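# Move springy plastic panel from rack into metal frame

## Task

Lift the flexible plastic panel out of its rack and install it in the metal frame. It counts as done only when both ends sit fully in the grooves of the posts, the bottom edge rests on the sill along its whole length, and the panel stays upright with nothing holding it.

## Robot and tools

Robot: two UR7e-type arms, left_arm and right_arm, each with a Robotiq 140 two-finger gripper whose fingers can fold under load. The two fingers point along the gripper's +z axis and move apart along its y axis. end_effector_position is the point between the pads when they are shut. The fingertips stick out about 33 mm past it at small openings and about 9 mm when fully open.

Frames: the scene frame has its origin at table-top height, midway between the nominal bases, with +z up, +x out over the table, and left_arm on the +y side. Image left and right do not match the arm names. Measured bases: left_arm at (-0.059, +0.450, +0.027) m, quat_wxyz (+1.000, 0, 0, +0.030); right_arm at (+0.051, -0.519, +0.027) m, quat_wxyz (+1.000, 0, 0, -0.011). Hand positions, orientations, velocities and wrist-camera poses are reported in each arm's own base frame and can be a few cm off. Fixed cameras and the table use the scene frame.

Row layout: every row is one flat list of 18 numbers covering both arms, each in [-1, 1]. The first 9 are left_arm: six joint offsets, then gripper position, force_limit, speed. The last 9 are the same for right_arm. Joint order inside each arm is shoulder pan, wrist 2, wrist 1, shoulder lift, wrist 3, elbow. This is not the URDF order, and result lists follow it too.

Joint numbers are offsets, not poses. They are scaled so that 1.0 = 2.222 rad, and they are counted from the 'Joint targets' line as it stands when the action (or move) begins, not from the previous row. Repeating an offset keeps moving the joint. To keep an arm where it is, send 0 for its joints.

Gripper numbers are absolute commands. position: +1 is open at 140 mm, about -0.8 is where the pads touch, and -1 closes until blocked. force_limit sets squeeze: about 14 N at -1, 40 N at 0, 58 N at +1 on narrow parts, and more with faster closing. speed sets the pad rate: about 30, 140 and 250 mm/s at -1, 0 and +1. Both start at +1. To leave a gripper unchanged, resend its last three numbers, since 0 is itself a command.

Stated joint ranges: elbow ±3.142 rad, all others ±6.283 rad. An action is refused if it would drive a joint more than 0.010 rad beyond a limit. Each step, a joint target stays within 0.651 rad of the measured angle, and gripper speed is capped at 4 m/s.

execute_actions(actions, cameras): actions is a list of actions. Each action is a table of up to 15 rows, one row per 1/30 s step, and lasts 0.5 s. A short table repeats its last row. An empty list returns state plus all camera images. cameras takes names, ["all"] or [].

move(target, speed, blend, stop_force, zero, blocking, cameras): steers all joints together along joint paths. target is one 18-number row, or a list of up to 15 rows; every row is offset from the same starting Joint targets. speed is in rad/s for the joint with farthest to go: 0.01 to 3.14, default 0.5. blend is a corner-rounding radius in rad; 0 stops at each target. stop_force is in N (3 to 120, one value for both arms): an arm stops when its wrist sensor feels that much push against its motion, then holds. Use it with a low speed for touching down, and omit it when pulling away from contact. zero=true re-zeroes the sensor before the move. blocking=false returns after 0.5 s and cannot be combined with stop_force. Paths do not avoid obstacles. The result adds a 'move:' line: done, off_target (resting more than 0.01 rad from target), moving, held (withheld by a check) or fault, plus limits=held if steps were withheld.

wait(seconds 0 to 10): lets time run with the last commands held. stop(): brakes a running move. zoom_image(camera, region=[x0,y0,x1,y1] px, at most 504 per side): enlarges part of that camera's newest image. zero_wrist_force(arm): zeroes that arm's force/torque sensor. read_manual(section): licence text only. finished_scene(scene 1 or 2): ends the scene for good.

Cameras, all 672x504: cam_head_left, cam_head_right, cam_high, cam_low, cam_left_wrist, cam_right_wrist.

Result lines:
- Joint positions, velocities and torques per arm, in the order above (rad, rad/s, N m).
- Joint targets: the base for the next offsets.
- end-effector pose and velocity.
- Wrist force and torque along the hand's own axes, with a push showing as force from the surface into the hand.
- object_status: 0 moving, 1 blocked while opening, 2 blocked while closing (a grip; check for it), 3 reached position or pads met.
- position_measured in counts: 3 open, about 139 at 60 mm, 230 pads met.
- 'joint sent to its limit', 'joint command not followed' (clearance check between arms), MOTOR HOT, and fault lines.

Gripping advice: grip near the fingertips. Deep grips let the fingers fold, which gives loose or overly hard holds. A fingertip pushed into a surface folds easily and hides the contact. To squeeze harder after a grip, raise force_limit and nudge position from -1 to -0.98. To soften a grip, open and reclose slowly.

Avoid:
- Torque faults: 141 N m on the big joints, 26.3 N m on the wrists.
- Force faults: around 150 N. Either fault stops that arm for 10 s.
- Overheating from long holds or stretched poses. A brake stop comes at 85 °C.
- Arms pressing on each other, or a gripper closing on the other arm's fingers.
- Fast impacts, and driving targets into firm contact, since the arms are stiff.
- Dropping or releasing moving parts.
- Heavy twisting on the gripper.
- Anything falling off the table. Fixed or heavy objects must never be struck hard.

To end a push, command the targets back past the measured positions. The scene is judged after finished_scene with the robot no longer holding the panel.

Each tool is called after "Emit:" as name(argument=value, ...) on one line, values as JSON.

## Session

Emit:
execute_actions(actions=[])

Scene clock: 0.00 s.
left_arm: end_effector_position=(+0.1117, -0.4983, +0.3037) position_measured=3 object_status=3 end_effector_quat_wxyz=(+0.117, +0.847, +0.249, +0.455) | right_arm: end_effector_position=(+0.8132, +0.2905, +0.2781) position_measured=3 object_status=3 end_effector_quat_wxyz=(-0.273, +0.673, +0.054, +0.685)
Joint names: [shoulder pan, wrist 2, wrist 1, shoulder lift, wrist 3, elbow]
Joint positions: left_arm=[-2.106 -0.799 -1.011 -1.468 0.18 1.584] | right_arm=[0.037 -1.15 -4.135 -0.769 3.48 1.666]
Joint velocities: within noise
Joint torques (N m): no reading
Wrist force (N): no reading
Wrist torque (N m): no reading
Wrist force, peak (N): no reading
Joint targets: left_arm=[-2.106 -0.799 -1.011 -1.468 0.180 1.584] | right_arm=[0.037 -1.150 -4.135 -0.769 3.480 1.666]
Tool commands: left_gripper/position=+1.0 left_gripper/force_limit=+1.0 left_gripper/speed=+1.0 right_gripper/position=+1.0 right_gripper/force_limit=+1.0 right_gripper/speed=+1.0

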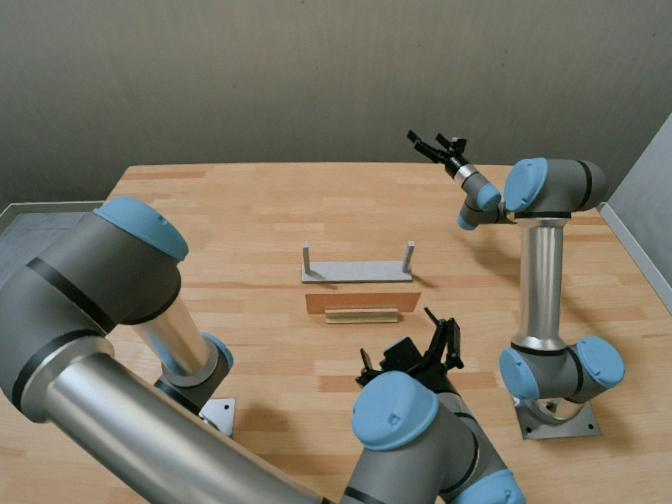

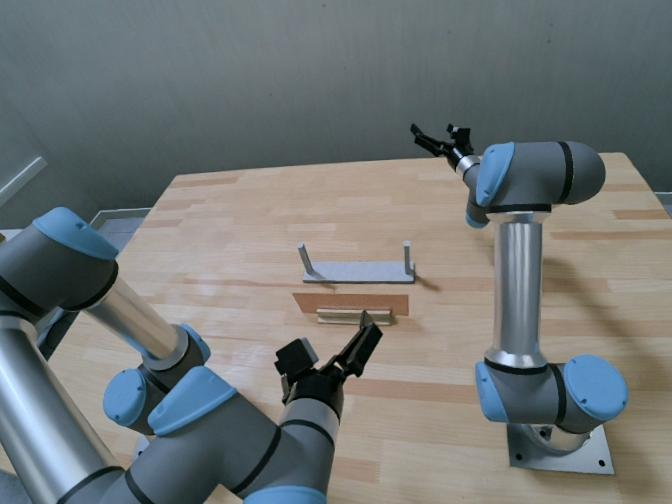

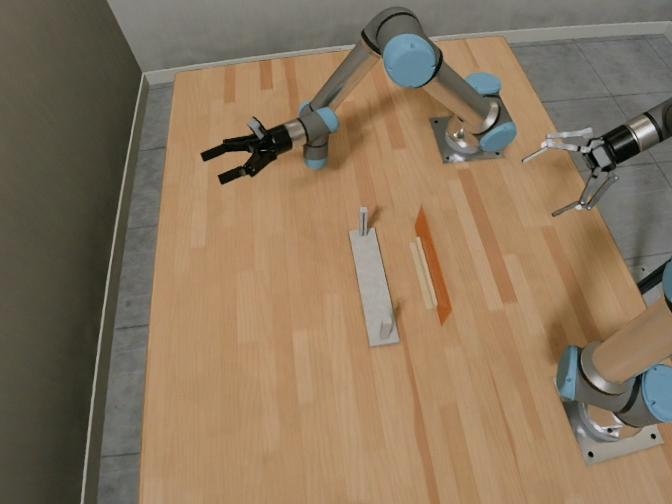

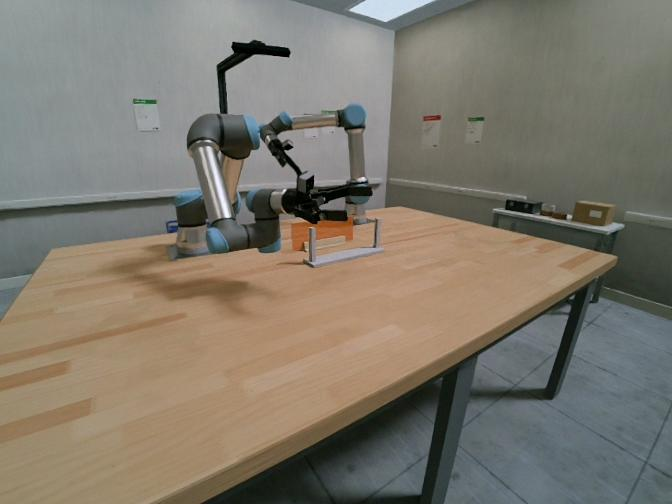

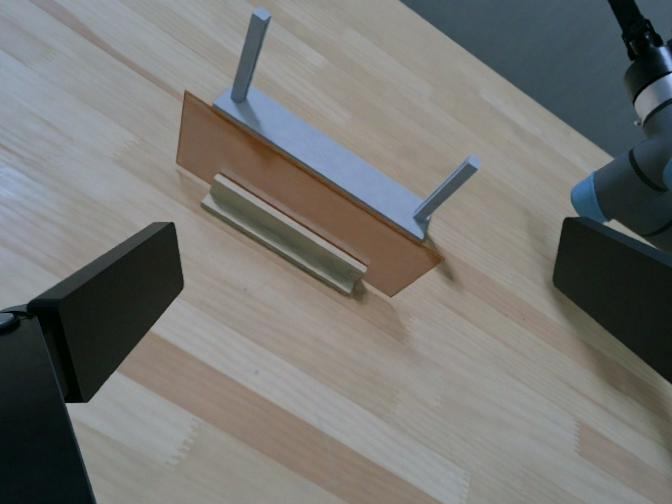

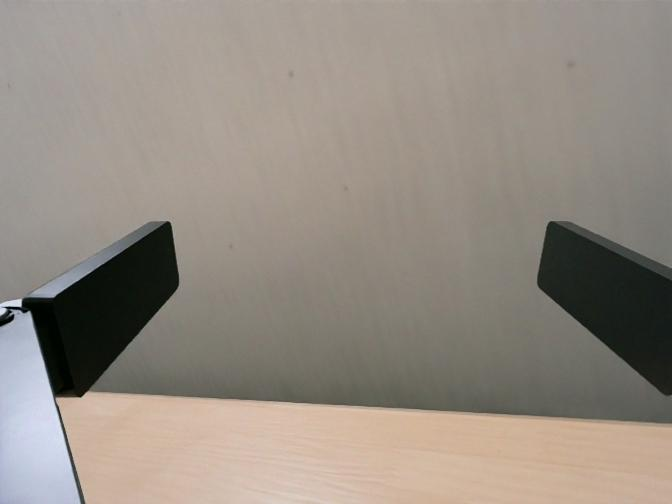

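Emit:
zoom_image(camera="cam_left_wrist", region=[160, 0, 500, 300])

Emit:
zoom_image(camera="cam_high", region=[320, 190, 480, 360])

Emit:
zoom_image(camera="cam_low", region=[270, 180, 410, 290])

Emit:
zoom_image(camera="cam_head_left", region=[280, 220, 440, 340])

Emit:
zoom_image(camera="cam_head_right", region=[280, 220, 440, 340])

Scaled by 1.482 from the camera's 672x504 image, which has a finer 960x720 frame.

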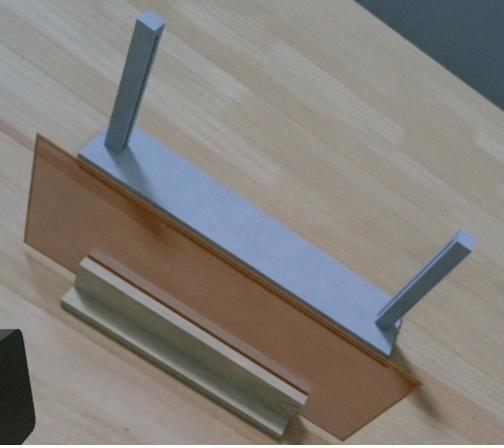

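Scaled by 2.965 from the camera's 672x504 image, which has a finer 960x720 frame.

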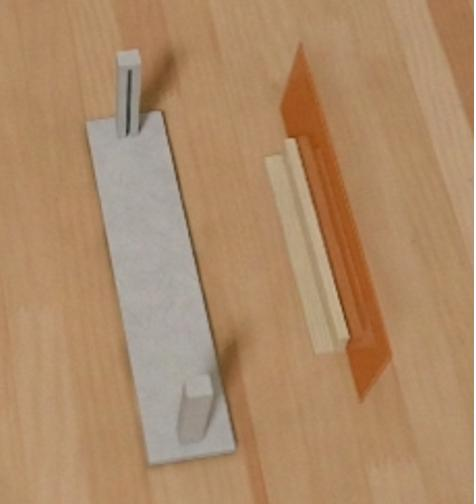

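Scaled by 3.600 from the camera's 672x504 image, which has a finer 960x720 frame.

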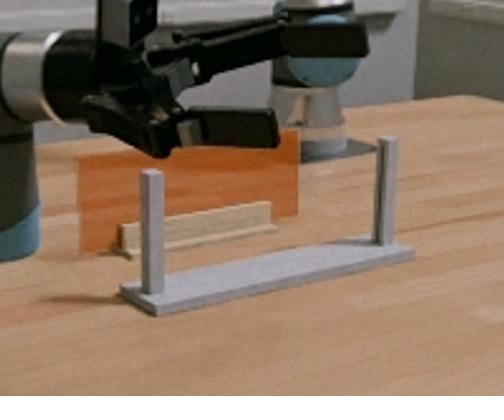

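Scaled by 3.150 from the camera's 672x504 image, which has a finer 960x720 frame.

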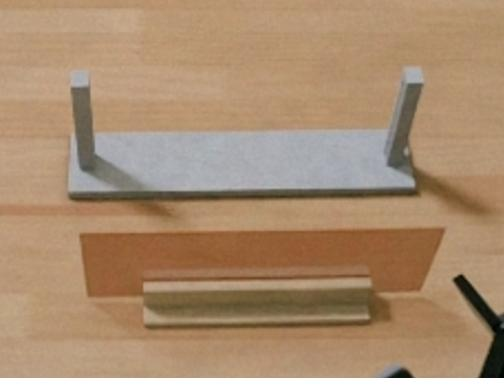

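Scaled by 3.150 from the camera's 672x504 image, which has a finer 960x720 frame.

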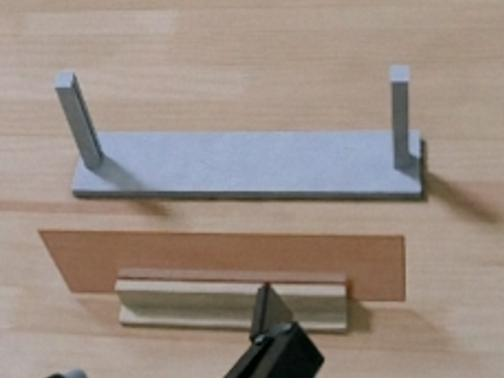

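Emit:
move(target=[0.4703,-0.3474,-0.3126,-0.0201,0.1755,0.0284,1,1,1, 0.315,-0.1894,1.0,-0.3638,0.8762,0.0215,1,1,1], speed=1.0)

Emit:
move(target=[0,0,0,0,0,0,1,1,1, 0,0,0.0926,0,0,0,1,1,1], speed=0.7, cameras=["all"])

Scene clock: 44.17 s.
left_arm: end_effector_position=(+0.3667, -0.3831, +0.2234) position_measured=3 object_status=3 end_effector_quat_wxyz=(+0.001, +0.728, +0.685, +0.000) | right_arm: end_effector_position=(+0.3157, +0.4663, +0.2501) position_measured=3 object_status=3 end_effector_quat_wxyz=(-0.103, +0.711, -0.695, +0.006)
Joint names: [shoulder pan, wrist 2, wrist 1, shoulder lift, wrist 3, elbow]
Joint positions: left_arm=[-1.061 -1.571 -1.706 -1.513 0.57 1.647] | right_arm=[0.737 -1.571 -1.913 -1.577 5.426 1.713]
Joint torques (N m): left_arm=[10.9 -1.57 -3.69 -41.94 1.48 -13.56] | right_arm=[12.79 -2.5 -2.4 -30.32 1.57 -13.99]
Wrist force (N): left_arm=[-1.5 -0.9 -2.7] | right_arm=[4.6 1.4 3.0]
Wrist torque (N m): left_arm=[-0.01 0.25 -0.29] | right_arm=[0.52 -1.05 -0.28]
Wrist force, peak (N): left_arm=[-1.5 -1.0 -2.9] | right_arm=[4.9 3.1 2.7]
Joint targets: left_arm=[-1.061 -1.571 -1.706 -1.513 0.570 1.647] | right_arm=[0.737 -1.571 -1.913 -1.577 5.426 1.713]
move: done

Scene clock: 45.27 s.
left_arm: end_effector_position=(+0.3668, -0.3831, +0.2234) position_measured=3 object_status=3 end_effector_quat_wxyz=(+0.001, +0.728, +0.686, +0.000) | right_arm: end_effector_position=(+0.2702, +0.4251, +0.2232) position_measured=3 object_status=3 end_effector_quat_wxyz=(+0.000, +0.715, -0.699, +0.000)
Joint names: [shoulder pan, wrist 2, wrist 1, shoulder lift, wrist 3, elbow]
Joint positions: left_arm=[-1.061 -1.571 -1.706 -1.513 0.57 1.647] | right_arm=[0.737 -1.571 -1.707 -1.577 5.426 1.713]
Joint torques (N m): left_arm=[10.83 -1.59 -3.85 -41.98 1.36 -13.64] | right_arm=[11.52 -2.44 -1.28 -31.13 1.85 -16.57]
Wrist force (N): left_arm=[-1.6 -0.9 -2.5] | right_arm=[4.0 0.8 3.3]
Wrist torque (N m): left_arm=[0.00 0.27 -0.29] | right_arm=[0.42 -0.97 -0.32]
Wrist force, peak (N): left_arm=[-1.3 -1.1 -3.0] | right_arm=[4.4 1.3 3.8]
Joint targets: left_arm=[-1.061 -1.571 -1.706 -1.513 0.570 1.647] | right_arm=[0.737 -1.571 -1.707 -1.577 5.426 1.713]
move: done

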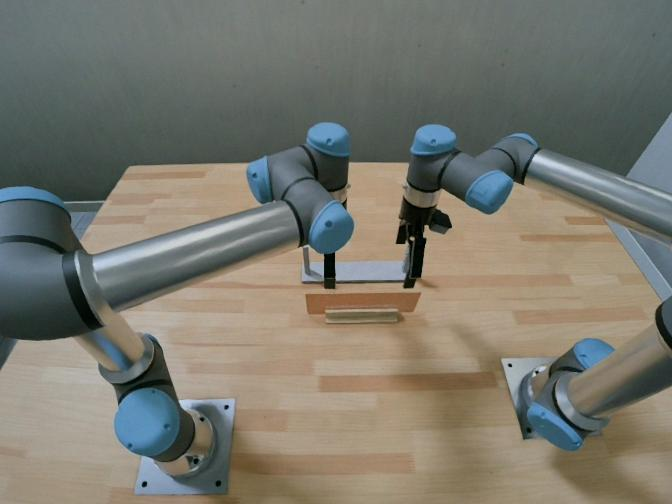

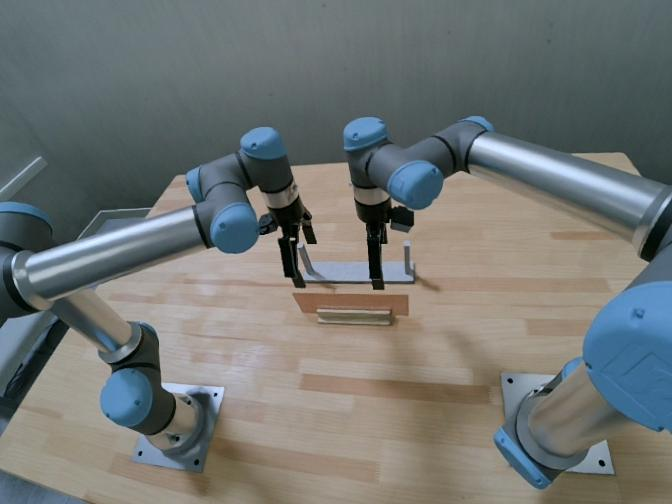

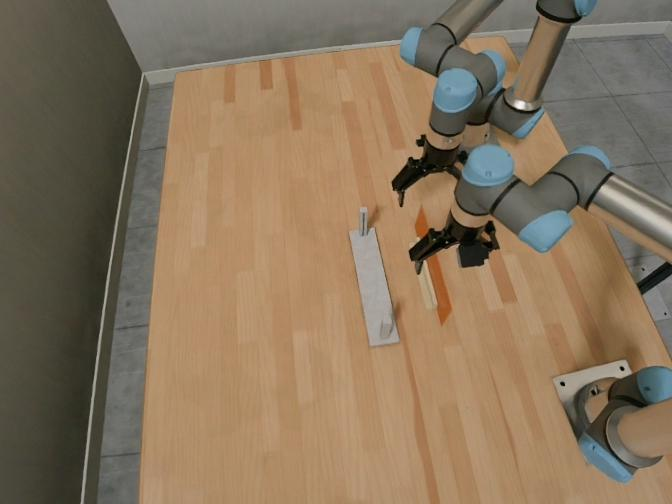

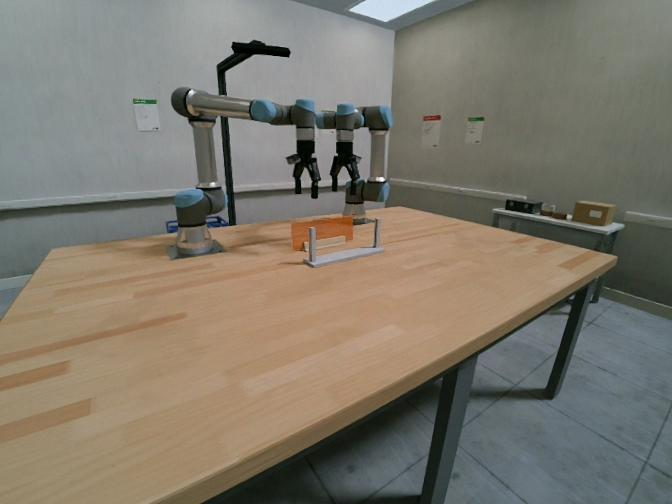

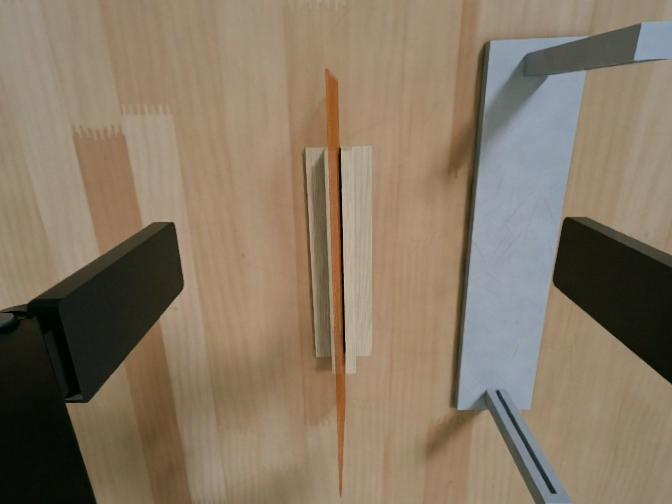

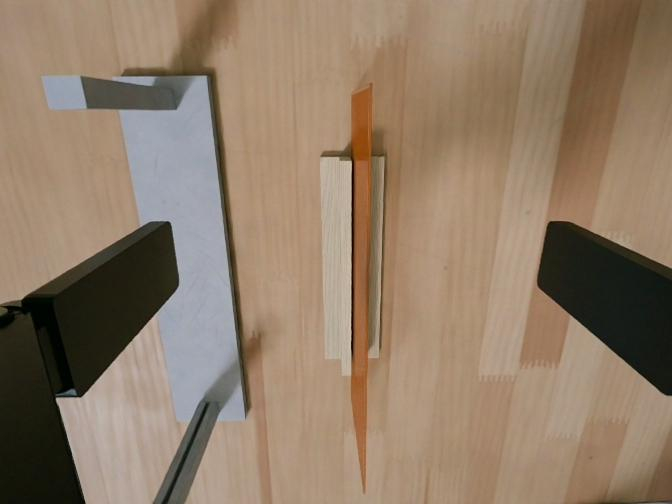

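Emit:
zoom_image(camera="cam_left_wrist", region=[270, 20, 606, 272])

Emit:
zoom_image(camera="cam_left_wrist", region=[270, 252, 606, 504])

Emit:
zoom_image(camera="cam_right_wrist", region=[90, 30, 410, 270])

Emit:
zoom_image(camera="cam_right_wrist", region=[110, 264, 430, 504])

Scaled by 1.500 from the camera's 672x504 image, which has a finer 960x720 frame.

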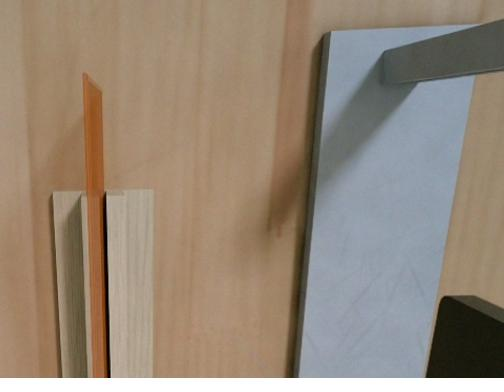

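Scaled by 1.500 from the camera's 672x504 image, which has a finer 960x720 frame.

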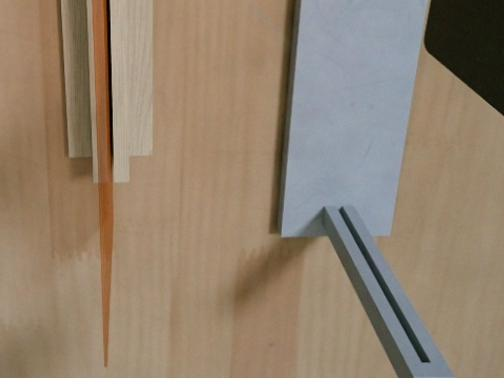

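Scaled by 1.575 from the camera's 672x504 image, which has a finer 960x720 frame.

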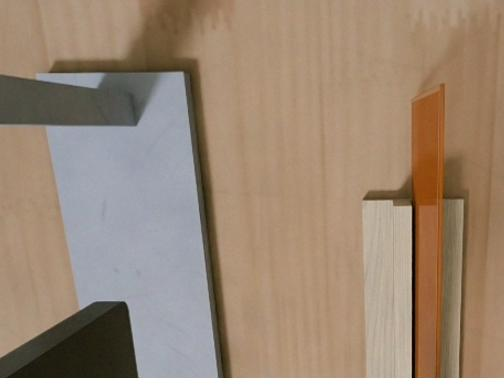

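Scaled by 1.575 from the camera's 672x504 image, which has a finer 960x720 frame.

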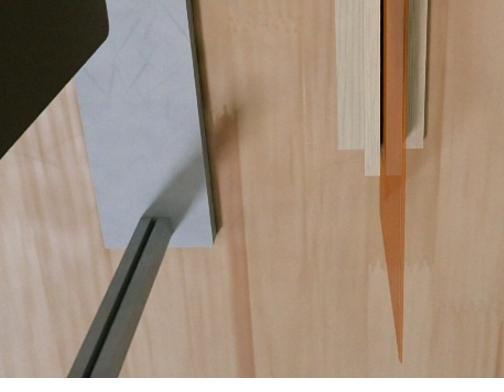

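Emit:
move(target=[-0.0016,0,-0.1331,0.0126,-0.0158,0.1211,1,1,-1,0.0024,0,-0.1344,0.0134,-0.0051,0.1212,1,1,-1], speed=0.4, stop_force=10, cameras=["cam_left_wrist","cam_right_wrist","cam_low"])

Emit:
zoom_image(camera="cam_low", region=[270, 180, 410, 290])

Scene clock: 71.30 s.
left_arm: end_effector_position=(+0.3553, -0.3661, +0.1109) position_measured=3 object_status=3 end_effector_quat_wxyz=(+0.000, +0.717, +0.697, +0.000) | right_arm: end_effector_position=(+0.2528, +0.4126, +0.1109) position_measured=3 object_status=3 end_effector_quat_wxyz=(+0.000, +0.721, -0.693, +0.000)
Joint names: [shoulder pan, wrist 2, wrist 1, shoulder lift, wrist 3, elbow]
Joint positions: left_arm=[-1.065 -1.571 -2.002 -1.485 0.535 1.916] | right_arm=[0.742 -1.571 -2.006 -1.547 5.415 1.983]
Joint torques (N m): left_arm=[-7.42 -1.48 -3.68 -18.32 -1.52 -11.02] | right_arm=[11.86 -1.8 -5.06 -17.1 -1.72 -11.6]
Wrist force (N): left_arm=[-1.1 -1.2 -2.8] | right_arm=[4.3 1.4 3.4]
Wrist torque (N m): left_arm=[-0.06 0.19 -0.19] | right_arm=[0.55 -1.05 -0.18]
Wrist force, peak (N): left_arm=[-1.4 -0.9 -4.1] | right_arm=[4.3 1.2 4.6]
Joint targets: left_arm=[-1.065 -1.571 -2.002 -1.485 0.535 1.916] | right_arm=[0.742 -1.571 -2.006 -1.547 5.415 1.983]
move: done
Images, in order (width x height): cam_low 672x504, cam_left_wrist 672x504, cam_right_wrist 672x504.

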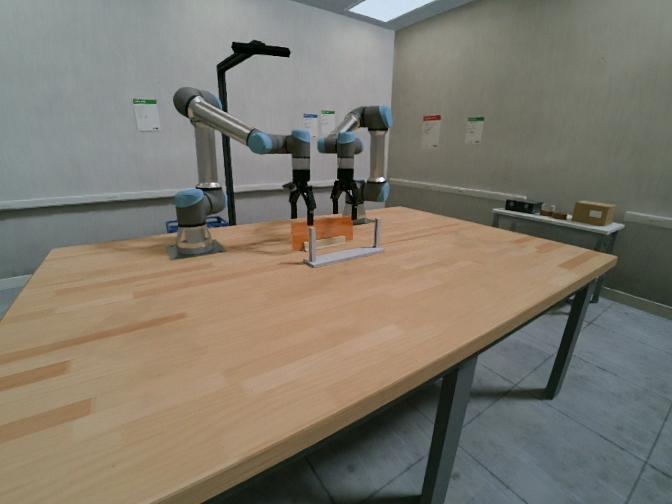

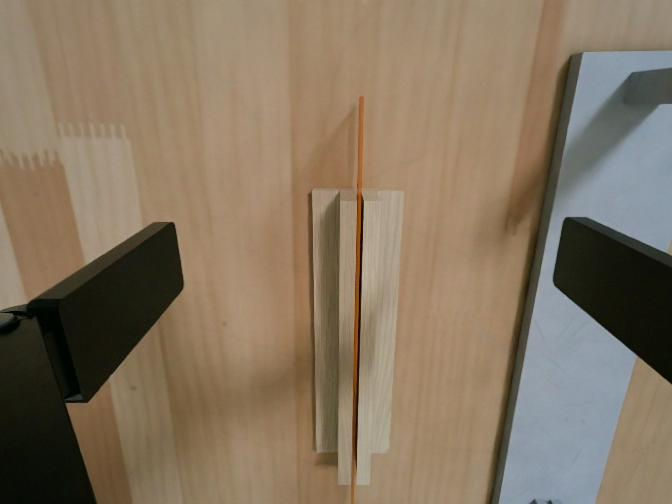

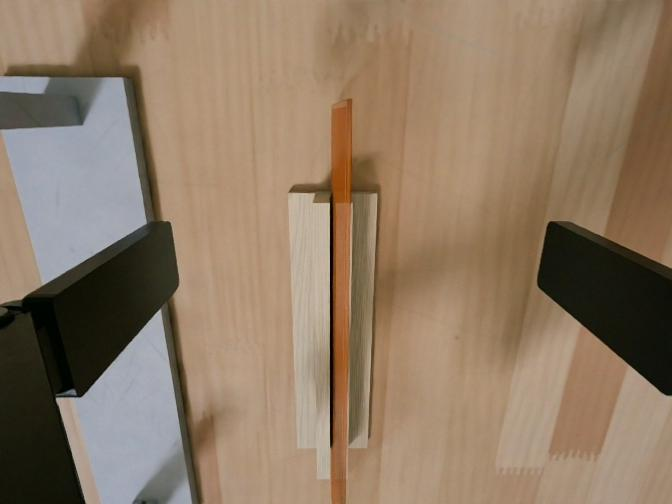

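Scaled by 3.600 from the camera's 672x504 image, which has a finer 960x720 frame.

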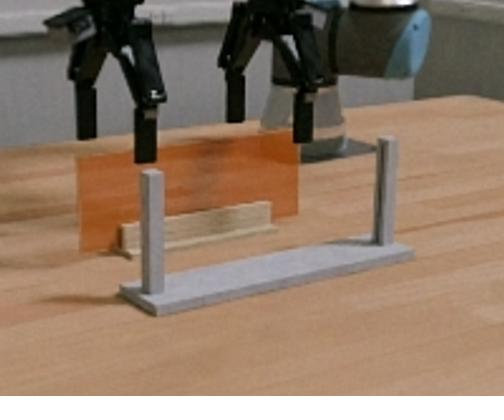

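Emit:
move(target=[0,0,0,0,0,0,-1,1,-1,0,0,0,0,0,0,-1,1,-1], cameras=["cam_left_wrist","cam_right_wrist","cam_low"])

Emit:
zoom_image(camera="cam_low", region=[270, 180, 410, 290])

Scene clock: 78.67 s.
left_arm: end_effector_position=(+0.3553, -0.3661, +0.1109) position_measured=230 object_status=0 end_effector_quat_wxyz=(+0.000, +0.717, +0.697, +0.000) | right_arm: end_effector_position=(+0.2528, +0.4126, +0.1109) position_measured=230 object_status=0 end_effector_quat_wxyz=(+0.000, +0.721, -0.693, +0.000)
Joint names: [shoulder pan, wrist 2, wrist 1, shoulder lift, wrist 3, elbow]
Joint positions: left_arm=[-1.065 -1.571 -2.002 -1.485 0.535 1.916] | right_arm=[0.742 -1.571 -2.006 -1.547 5.415 1.983]
Joint torques (N m): left_arm=[-6.9 -0.77 -3.64 -17.9 -1.42 -10.79] | right_arm=[11.73 0.17 -3.59 -17.29 -1.75 -11.95]
Wrist force (N): left_arm=[-1.6 -1.6 -3.3] | right_arm=[3.9 0.4 1.9]
Wrist torque (N m): left_arm=[-0.03 0.25 -0.11] | right_arm=[0.55 -1.02 -0.10]
Wrist force, peak (N): left_arm=[-1.4 -1.6 -3.5] | right_arm=[4.5 1.3 3.4]
Joint targets: left_arm=[-1.065 -1.571 -2.002 -1.485 0.535 1.916] | right_arm=[0.742 -1.571 -2.006 -1.547 5.415 1.983]
move: moving (left_arm, right_arm; no rest 5 s after the path's end)
Images, in order (width x height): cam_low 672x504, cam_left_wrist 672x504, cam_right_wrist 672x504.

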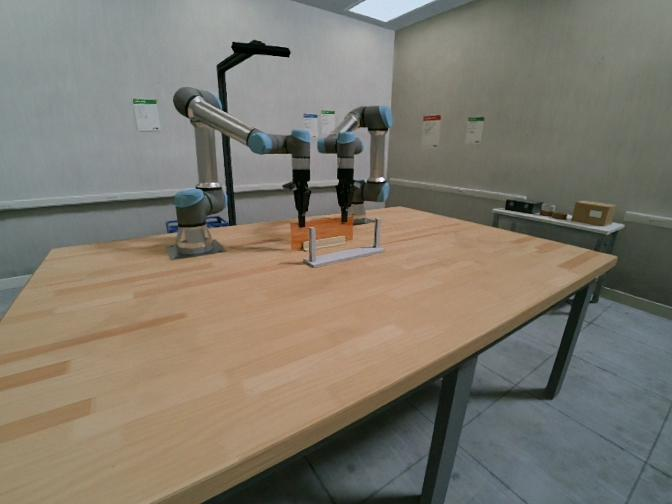

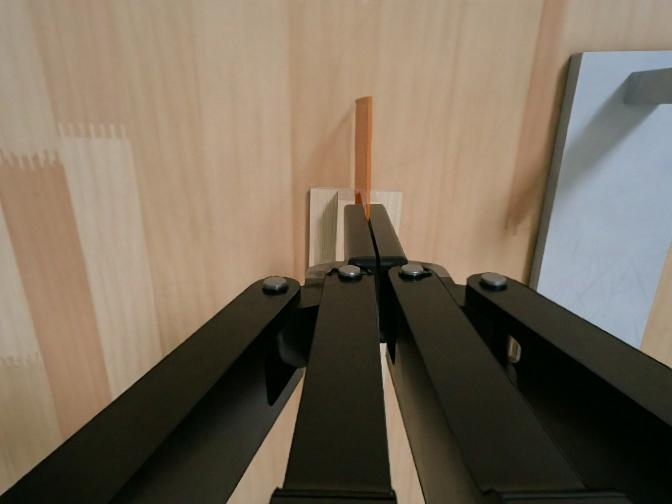

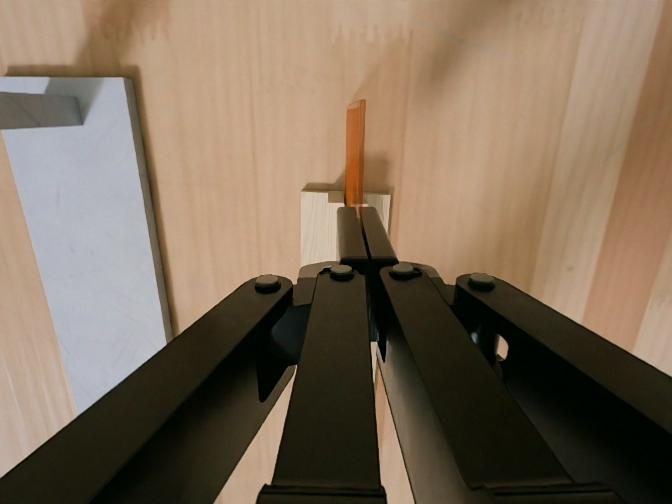

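Scaled by 3.600 from the camera's 672x504 image, which has a finer 960x720 frame.

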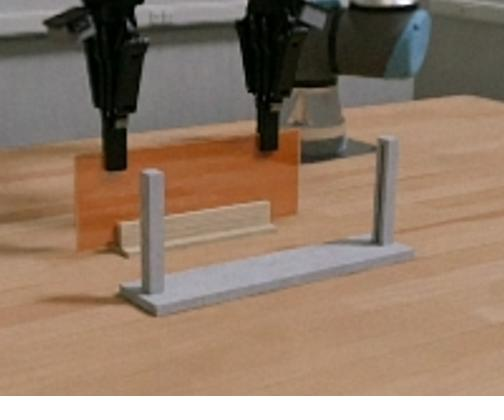

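Emit:
move(target=[0,0,0.06,-0.0197,0,-0.0403,-1,1,-1,0,0,0.0616,-0.0204,0,-0.0412,-1,1,-1], speed=0.12, cameras=["cam_left_wrist","cam_right_wrist","cam_low","cam_high"])

Emit:
zoom_image(camera="cam_low", region=[270, 180, 410, 290])

Scene clock: 85.77 s.
left_arm: end_effector_position=(+0.3553, -0.3661, +0.1608) position_measured=232 object_status=3 end_effector_quat_wxyz=(+0.000, +0.717, +0.697, +0.000) | right_arm: end_effector_position=(+0.2528, +0.4126, +0.1608) position_measured=231 object_status=3 end_effector_quat_wxyz=(+0.000, +0.721, -0.693, +0.000)
Joint names: [shoulder pan, wrist 2, wrist 1, shoulder lift, wrist 3, elbow]
Joint positions: left_arm=[-1.065 -1.571 -1.869 -1.529 0.535 1.827] | right_arm=[0.742 -1.571 -1.869 -1.593 5.415 1.891]
Joint torques (N m): left_arm=[-4.13 -0.13 -1.54 -41.67 -1.6 -35.83] | right_arm=[10.28 1.35 -1.53 -28.21 -1.53 -38.14]
Wrist force (N): left_arm=[-1.6 -1.5 -1.9] | right_arm=[3.7 0.3 3.6]
Wrist torque (N m): left_arm=[0.02 0.22 -0.09] | right_arm=[0.49 -1.00 -0.09]
Wrist force, peak (N): left_arm=[4.7 -1.2 -2.2] | right_arm=[8.8 0.4 3.8]
Joint targets: left_arm=[-1.065 -1.571 -1.868 -1.529 0.535 1.826] | right_arm=[0.742 -1.571 -1.869 -1.593 5.415 1.891]
move: done
Images, in order (width x height): cam_high 672x504, cam_low 672x504, cam_left_wrist 672x504, cam_right_wrist 672x504.

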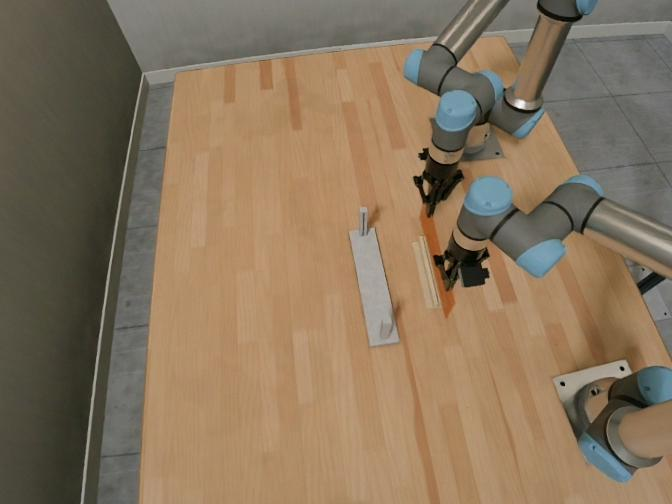

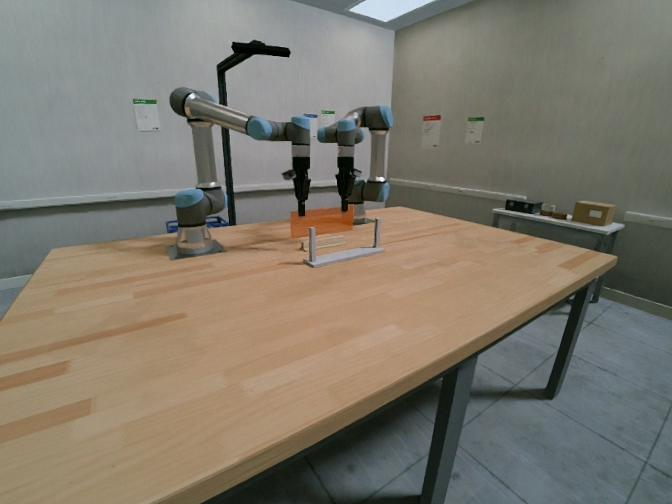

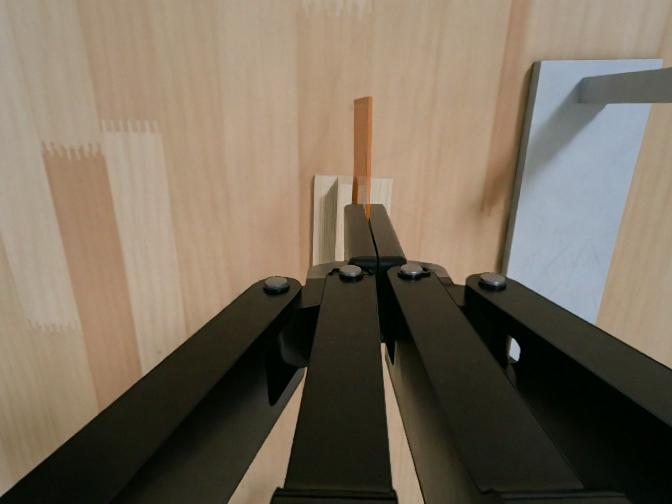

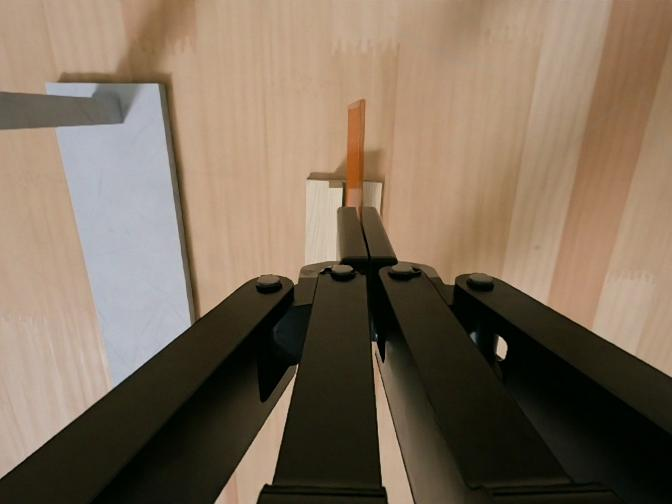

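Scaled by 3.600 from the camera's 672x504 image, which has a finer 960x720 frame.

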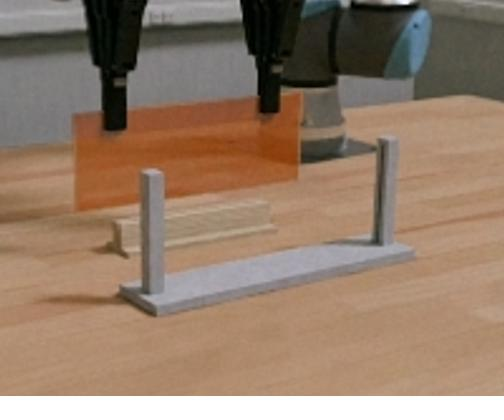

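Emit:
move(target=[-0.0015,0,0,0.0022,0.1562,-0.0023,-1,1,-1,0.0022,0,0,0.0028,-0.1553,-0.0027,-1,1,-1], speed=0.15, cameras=["cam_left_wrist","cam_right_wrist","cam_low","cam_high"])

Emit:
zoom_image(camera="cam_low", region=[270, 180, 410, 290])

Scene clock: 103.60 s.
left_arm: end_effector_position=(+0.3551, -0.3692, +0.1610) position_measured=232 object_status=3 end_effector_quat_wxyz=(+0.000, +0.828, +0.561, +0.000) | right_arm: end_effector_position=(+0.2526, +0.4156, +0.1609) position_measured=231 object_status=3 end_effector_quat_wxyz=(+0.000, +0.830, -0.557, +0.000)
Joint names: [shoulder pan, wrist 2, wrist 1, shoulder lift, wrist 3, elbow]
Joint positions: left_arm=[-1.068 -1.571 -1.868 -1.524 0.881 1.821] | right_arm=[0.747 -1.571 -1.869 -1.586 5.07 1.885]
Joint torques (N m): left_arm=[-9.3 0.53 -4.69 -17.1 1.49 -38.12] | right_arm=[13.71 2.21 -5.75 -17.24 -2.21 -40.46]
Wrist force (N): left_arm=[3.2 -2.8 -1.8] | right_arm=[8.1 1.9 4.0]
Wrist torque (N m): left_arm=[0.00 0.21 -0.35] | right_arm=[0.42 -0.81 0.09]
Wrist force, peak (N): left_arm=[7.2 -2.8 -2.0] | right_arm=[11.2 1.9 4.0]
Joint targets: left_arm=[-1.068 -1.571 -1.868 -1.524 0.882 1.821] | right_arm=[0.747 -1.571 -1.869 -1.586 5.070 1.885]
move: done
Images, in order (width x height): cam_high 672x504, cam_low 672x504, cam_left_wrist 672x504, cam_right_wrist 672x504.

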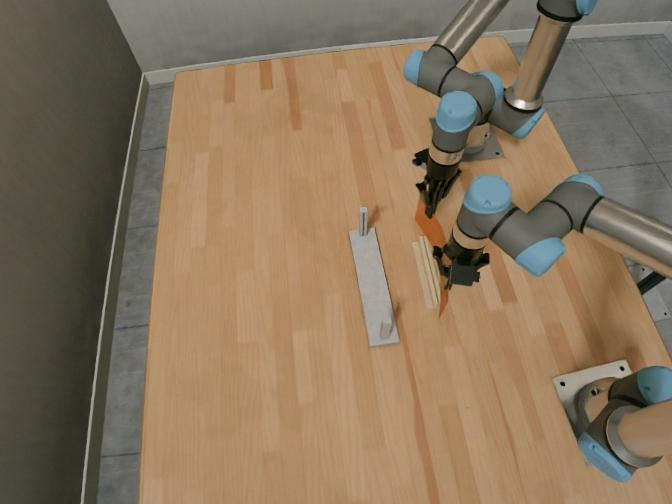

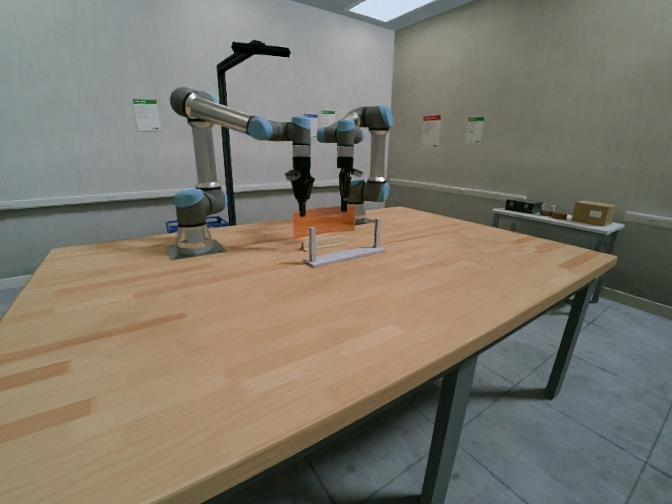

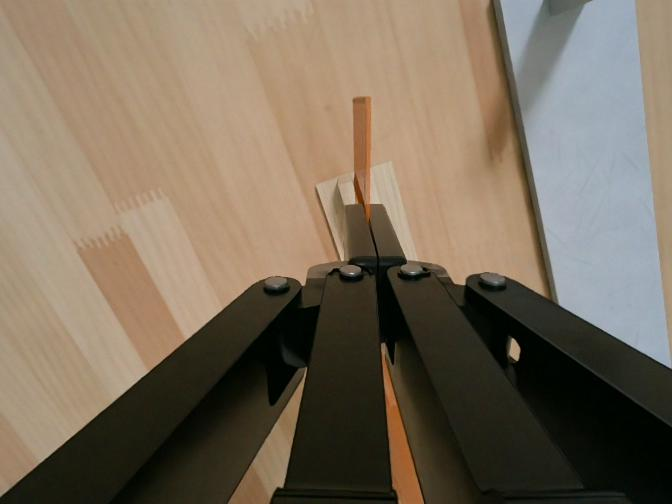

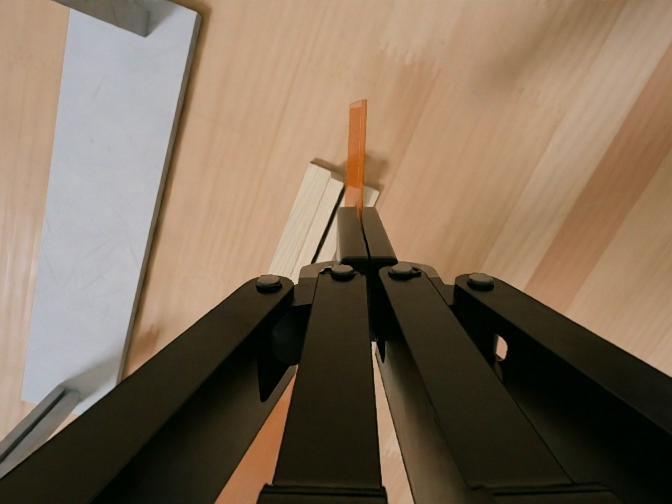

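Scaled by 3.600 from the camera's 672x504 image, which has a finer 960x720 frame.

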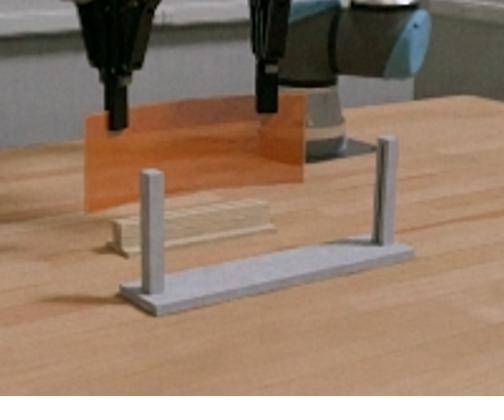

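Emit:
move(target=[[-0.0032,0,0.0002,0.0052,0.1543,-0.0053,-1,1,-1,0.0049,0,0,0.0063,-0.1527,-0.0063,-1,1,-1],[0.0356,0,0.0049,0.0454,0.1931,-0.0503,-1,1,-1,-0.0253,0,0.0012,0.04,-0.1829,-0.0414,-1,1,-1],[0.0698,0,0.0141,0.0874,0.2273,-0.1016,-1,1,-1,-0.0512,0,0.0058,0.0765,-0.2088,-0.0825,-1,1,-1]], speed=[0.2,0.12,0.12], cameras=["cam_left_wrist","cam_right_wrist","cam_low","cam_high"])

Emit:
zoom_image(camera="cam_low", region=[270, 180, 410, 290])

Emit:
zoom_image(camera="cam_high", region=[320, 190, 480, 360])

Scene clock: 119.73 s.
left_arm: end_effector_position=(+0.4597, -0.3772, +0.1610) position_measured=232 object_status=3 end_effector_quat_wxyz=(+0.000, +0.913, +0.409, +0.000) | right_arm: end_effector_position=(+0.3573, +0.4278, +0.1610) position_measured=231 object_status=3 end_effector_quat_wxyz=(+0.000, +0.915, -0.404, +0.000)
Joint names: [shoulder pan, wrist 2, wrist 1, shoulder lift, wrist 3, elbow]
Joint positions: left_arm=[-0.913 -1.571 -1.837 -1.33 1.386 1.596] | right_arm=[0.633 -1.571 -1.856 -1.417 4.606 1.702]
Joint torques (N m): left_arm=[11.31 0.93 -1.63 -24.86 1.79 -37.2] | right_arm=[-8.78 2.24 -1.45 -25.17 -2.22 -39.13]
Wrist force (N): left_arm=[-2.5 -1.6 -2.1] | right_arm=[4.3 -0.3 4.2]
Wrist torque (N m): left_arm=[0.03 0.43 -0.65] | right_arm=[0.27 -0.78 0.37]
Wrist force, peak (N): left_arm=[4.9 -3.7 -2.1] | right_arm=[9.4 2.8 4.1]
Joint targets: left_arm=[-0.913 -1.571 -1.837 -1.330 1.387 1.596] | right_arm=[0.633 -1.571 -1.856 -1.417 4.606 1.702]
move: done
Images, in order (width x height): cam_high 672x504, cam_low 672x504, cam_left_wrist 672x504, cam_right_wrist 672x504.

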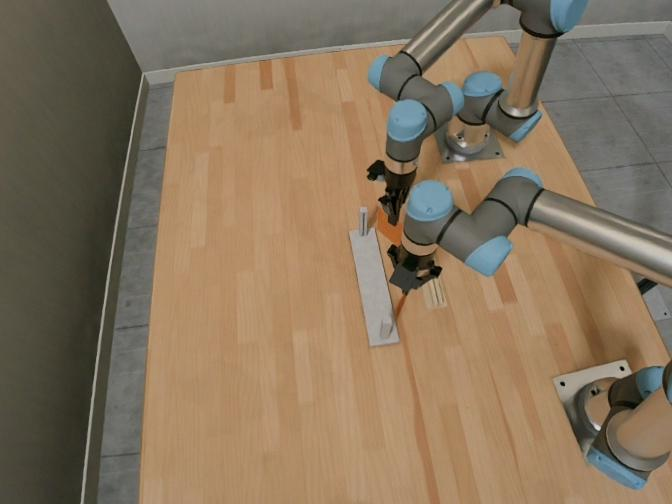

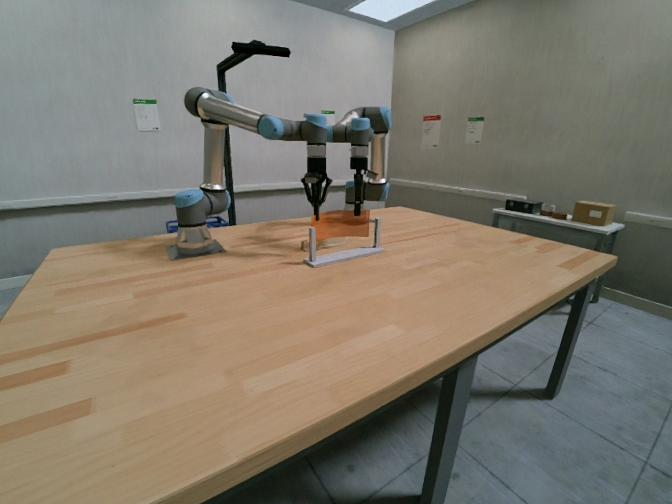

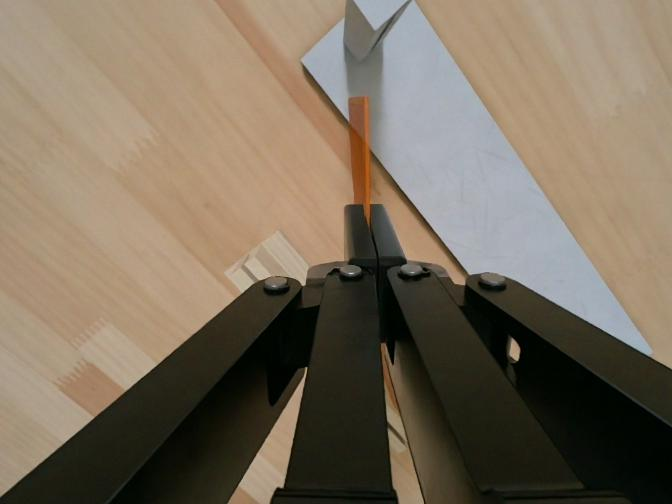

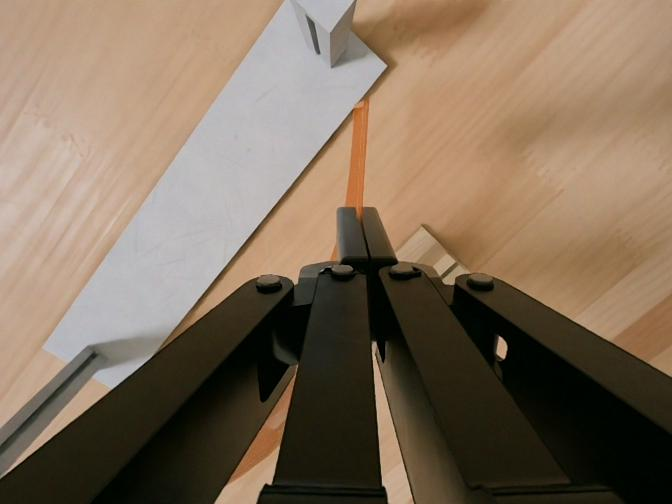

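Scaled by 3.600 from the camera's 672x504 image, which has a finer 960x720 frame.

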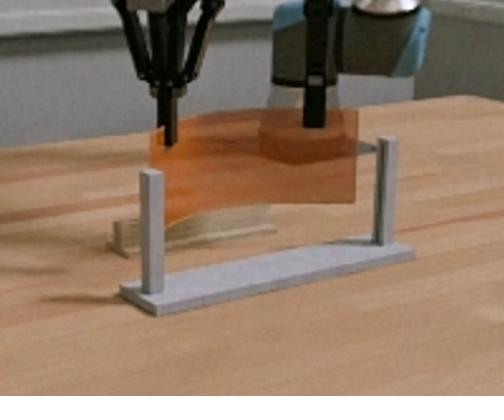

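Scaled by 2.965 from the camera's 672x504 image, which has a finer 960x720 frame.

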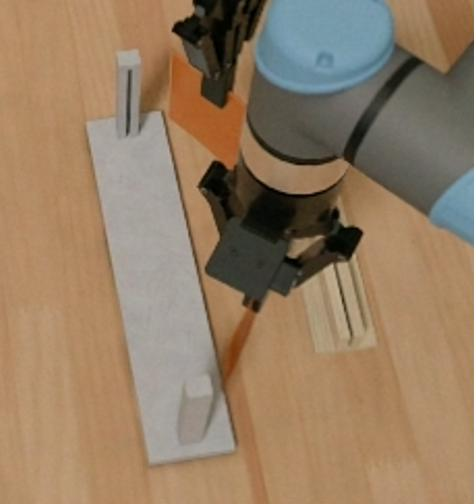

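Emit:
zoom_image(camera="cam_left_wrist", region=[280, 0, 440, 120])

Emit:
zoom_image(camera="cam_right_wrist", region=[270, 0, 430, 120])

Scaled by 3.150 from the camera's 672x504 image, which has a finer 960x720 frame.

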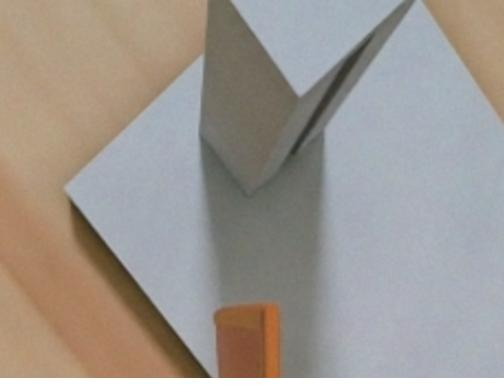

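Scaled by 3.150 from the camera's 672x504 image, which has a finer 960x720 frame.

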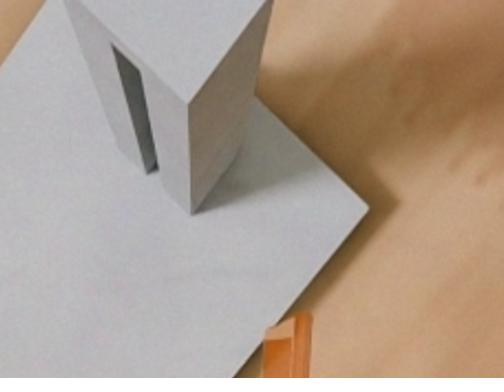

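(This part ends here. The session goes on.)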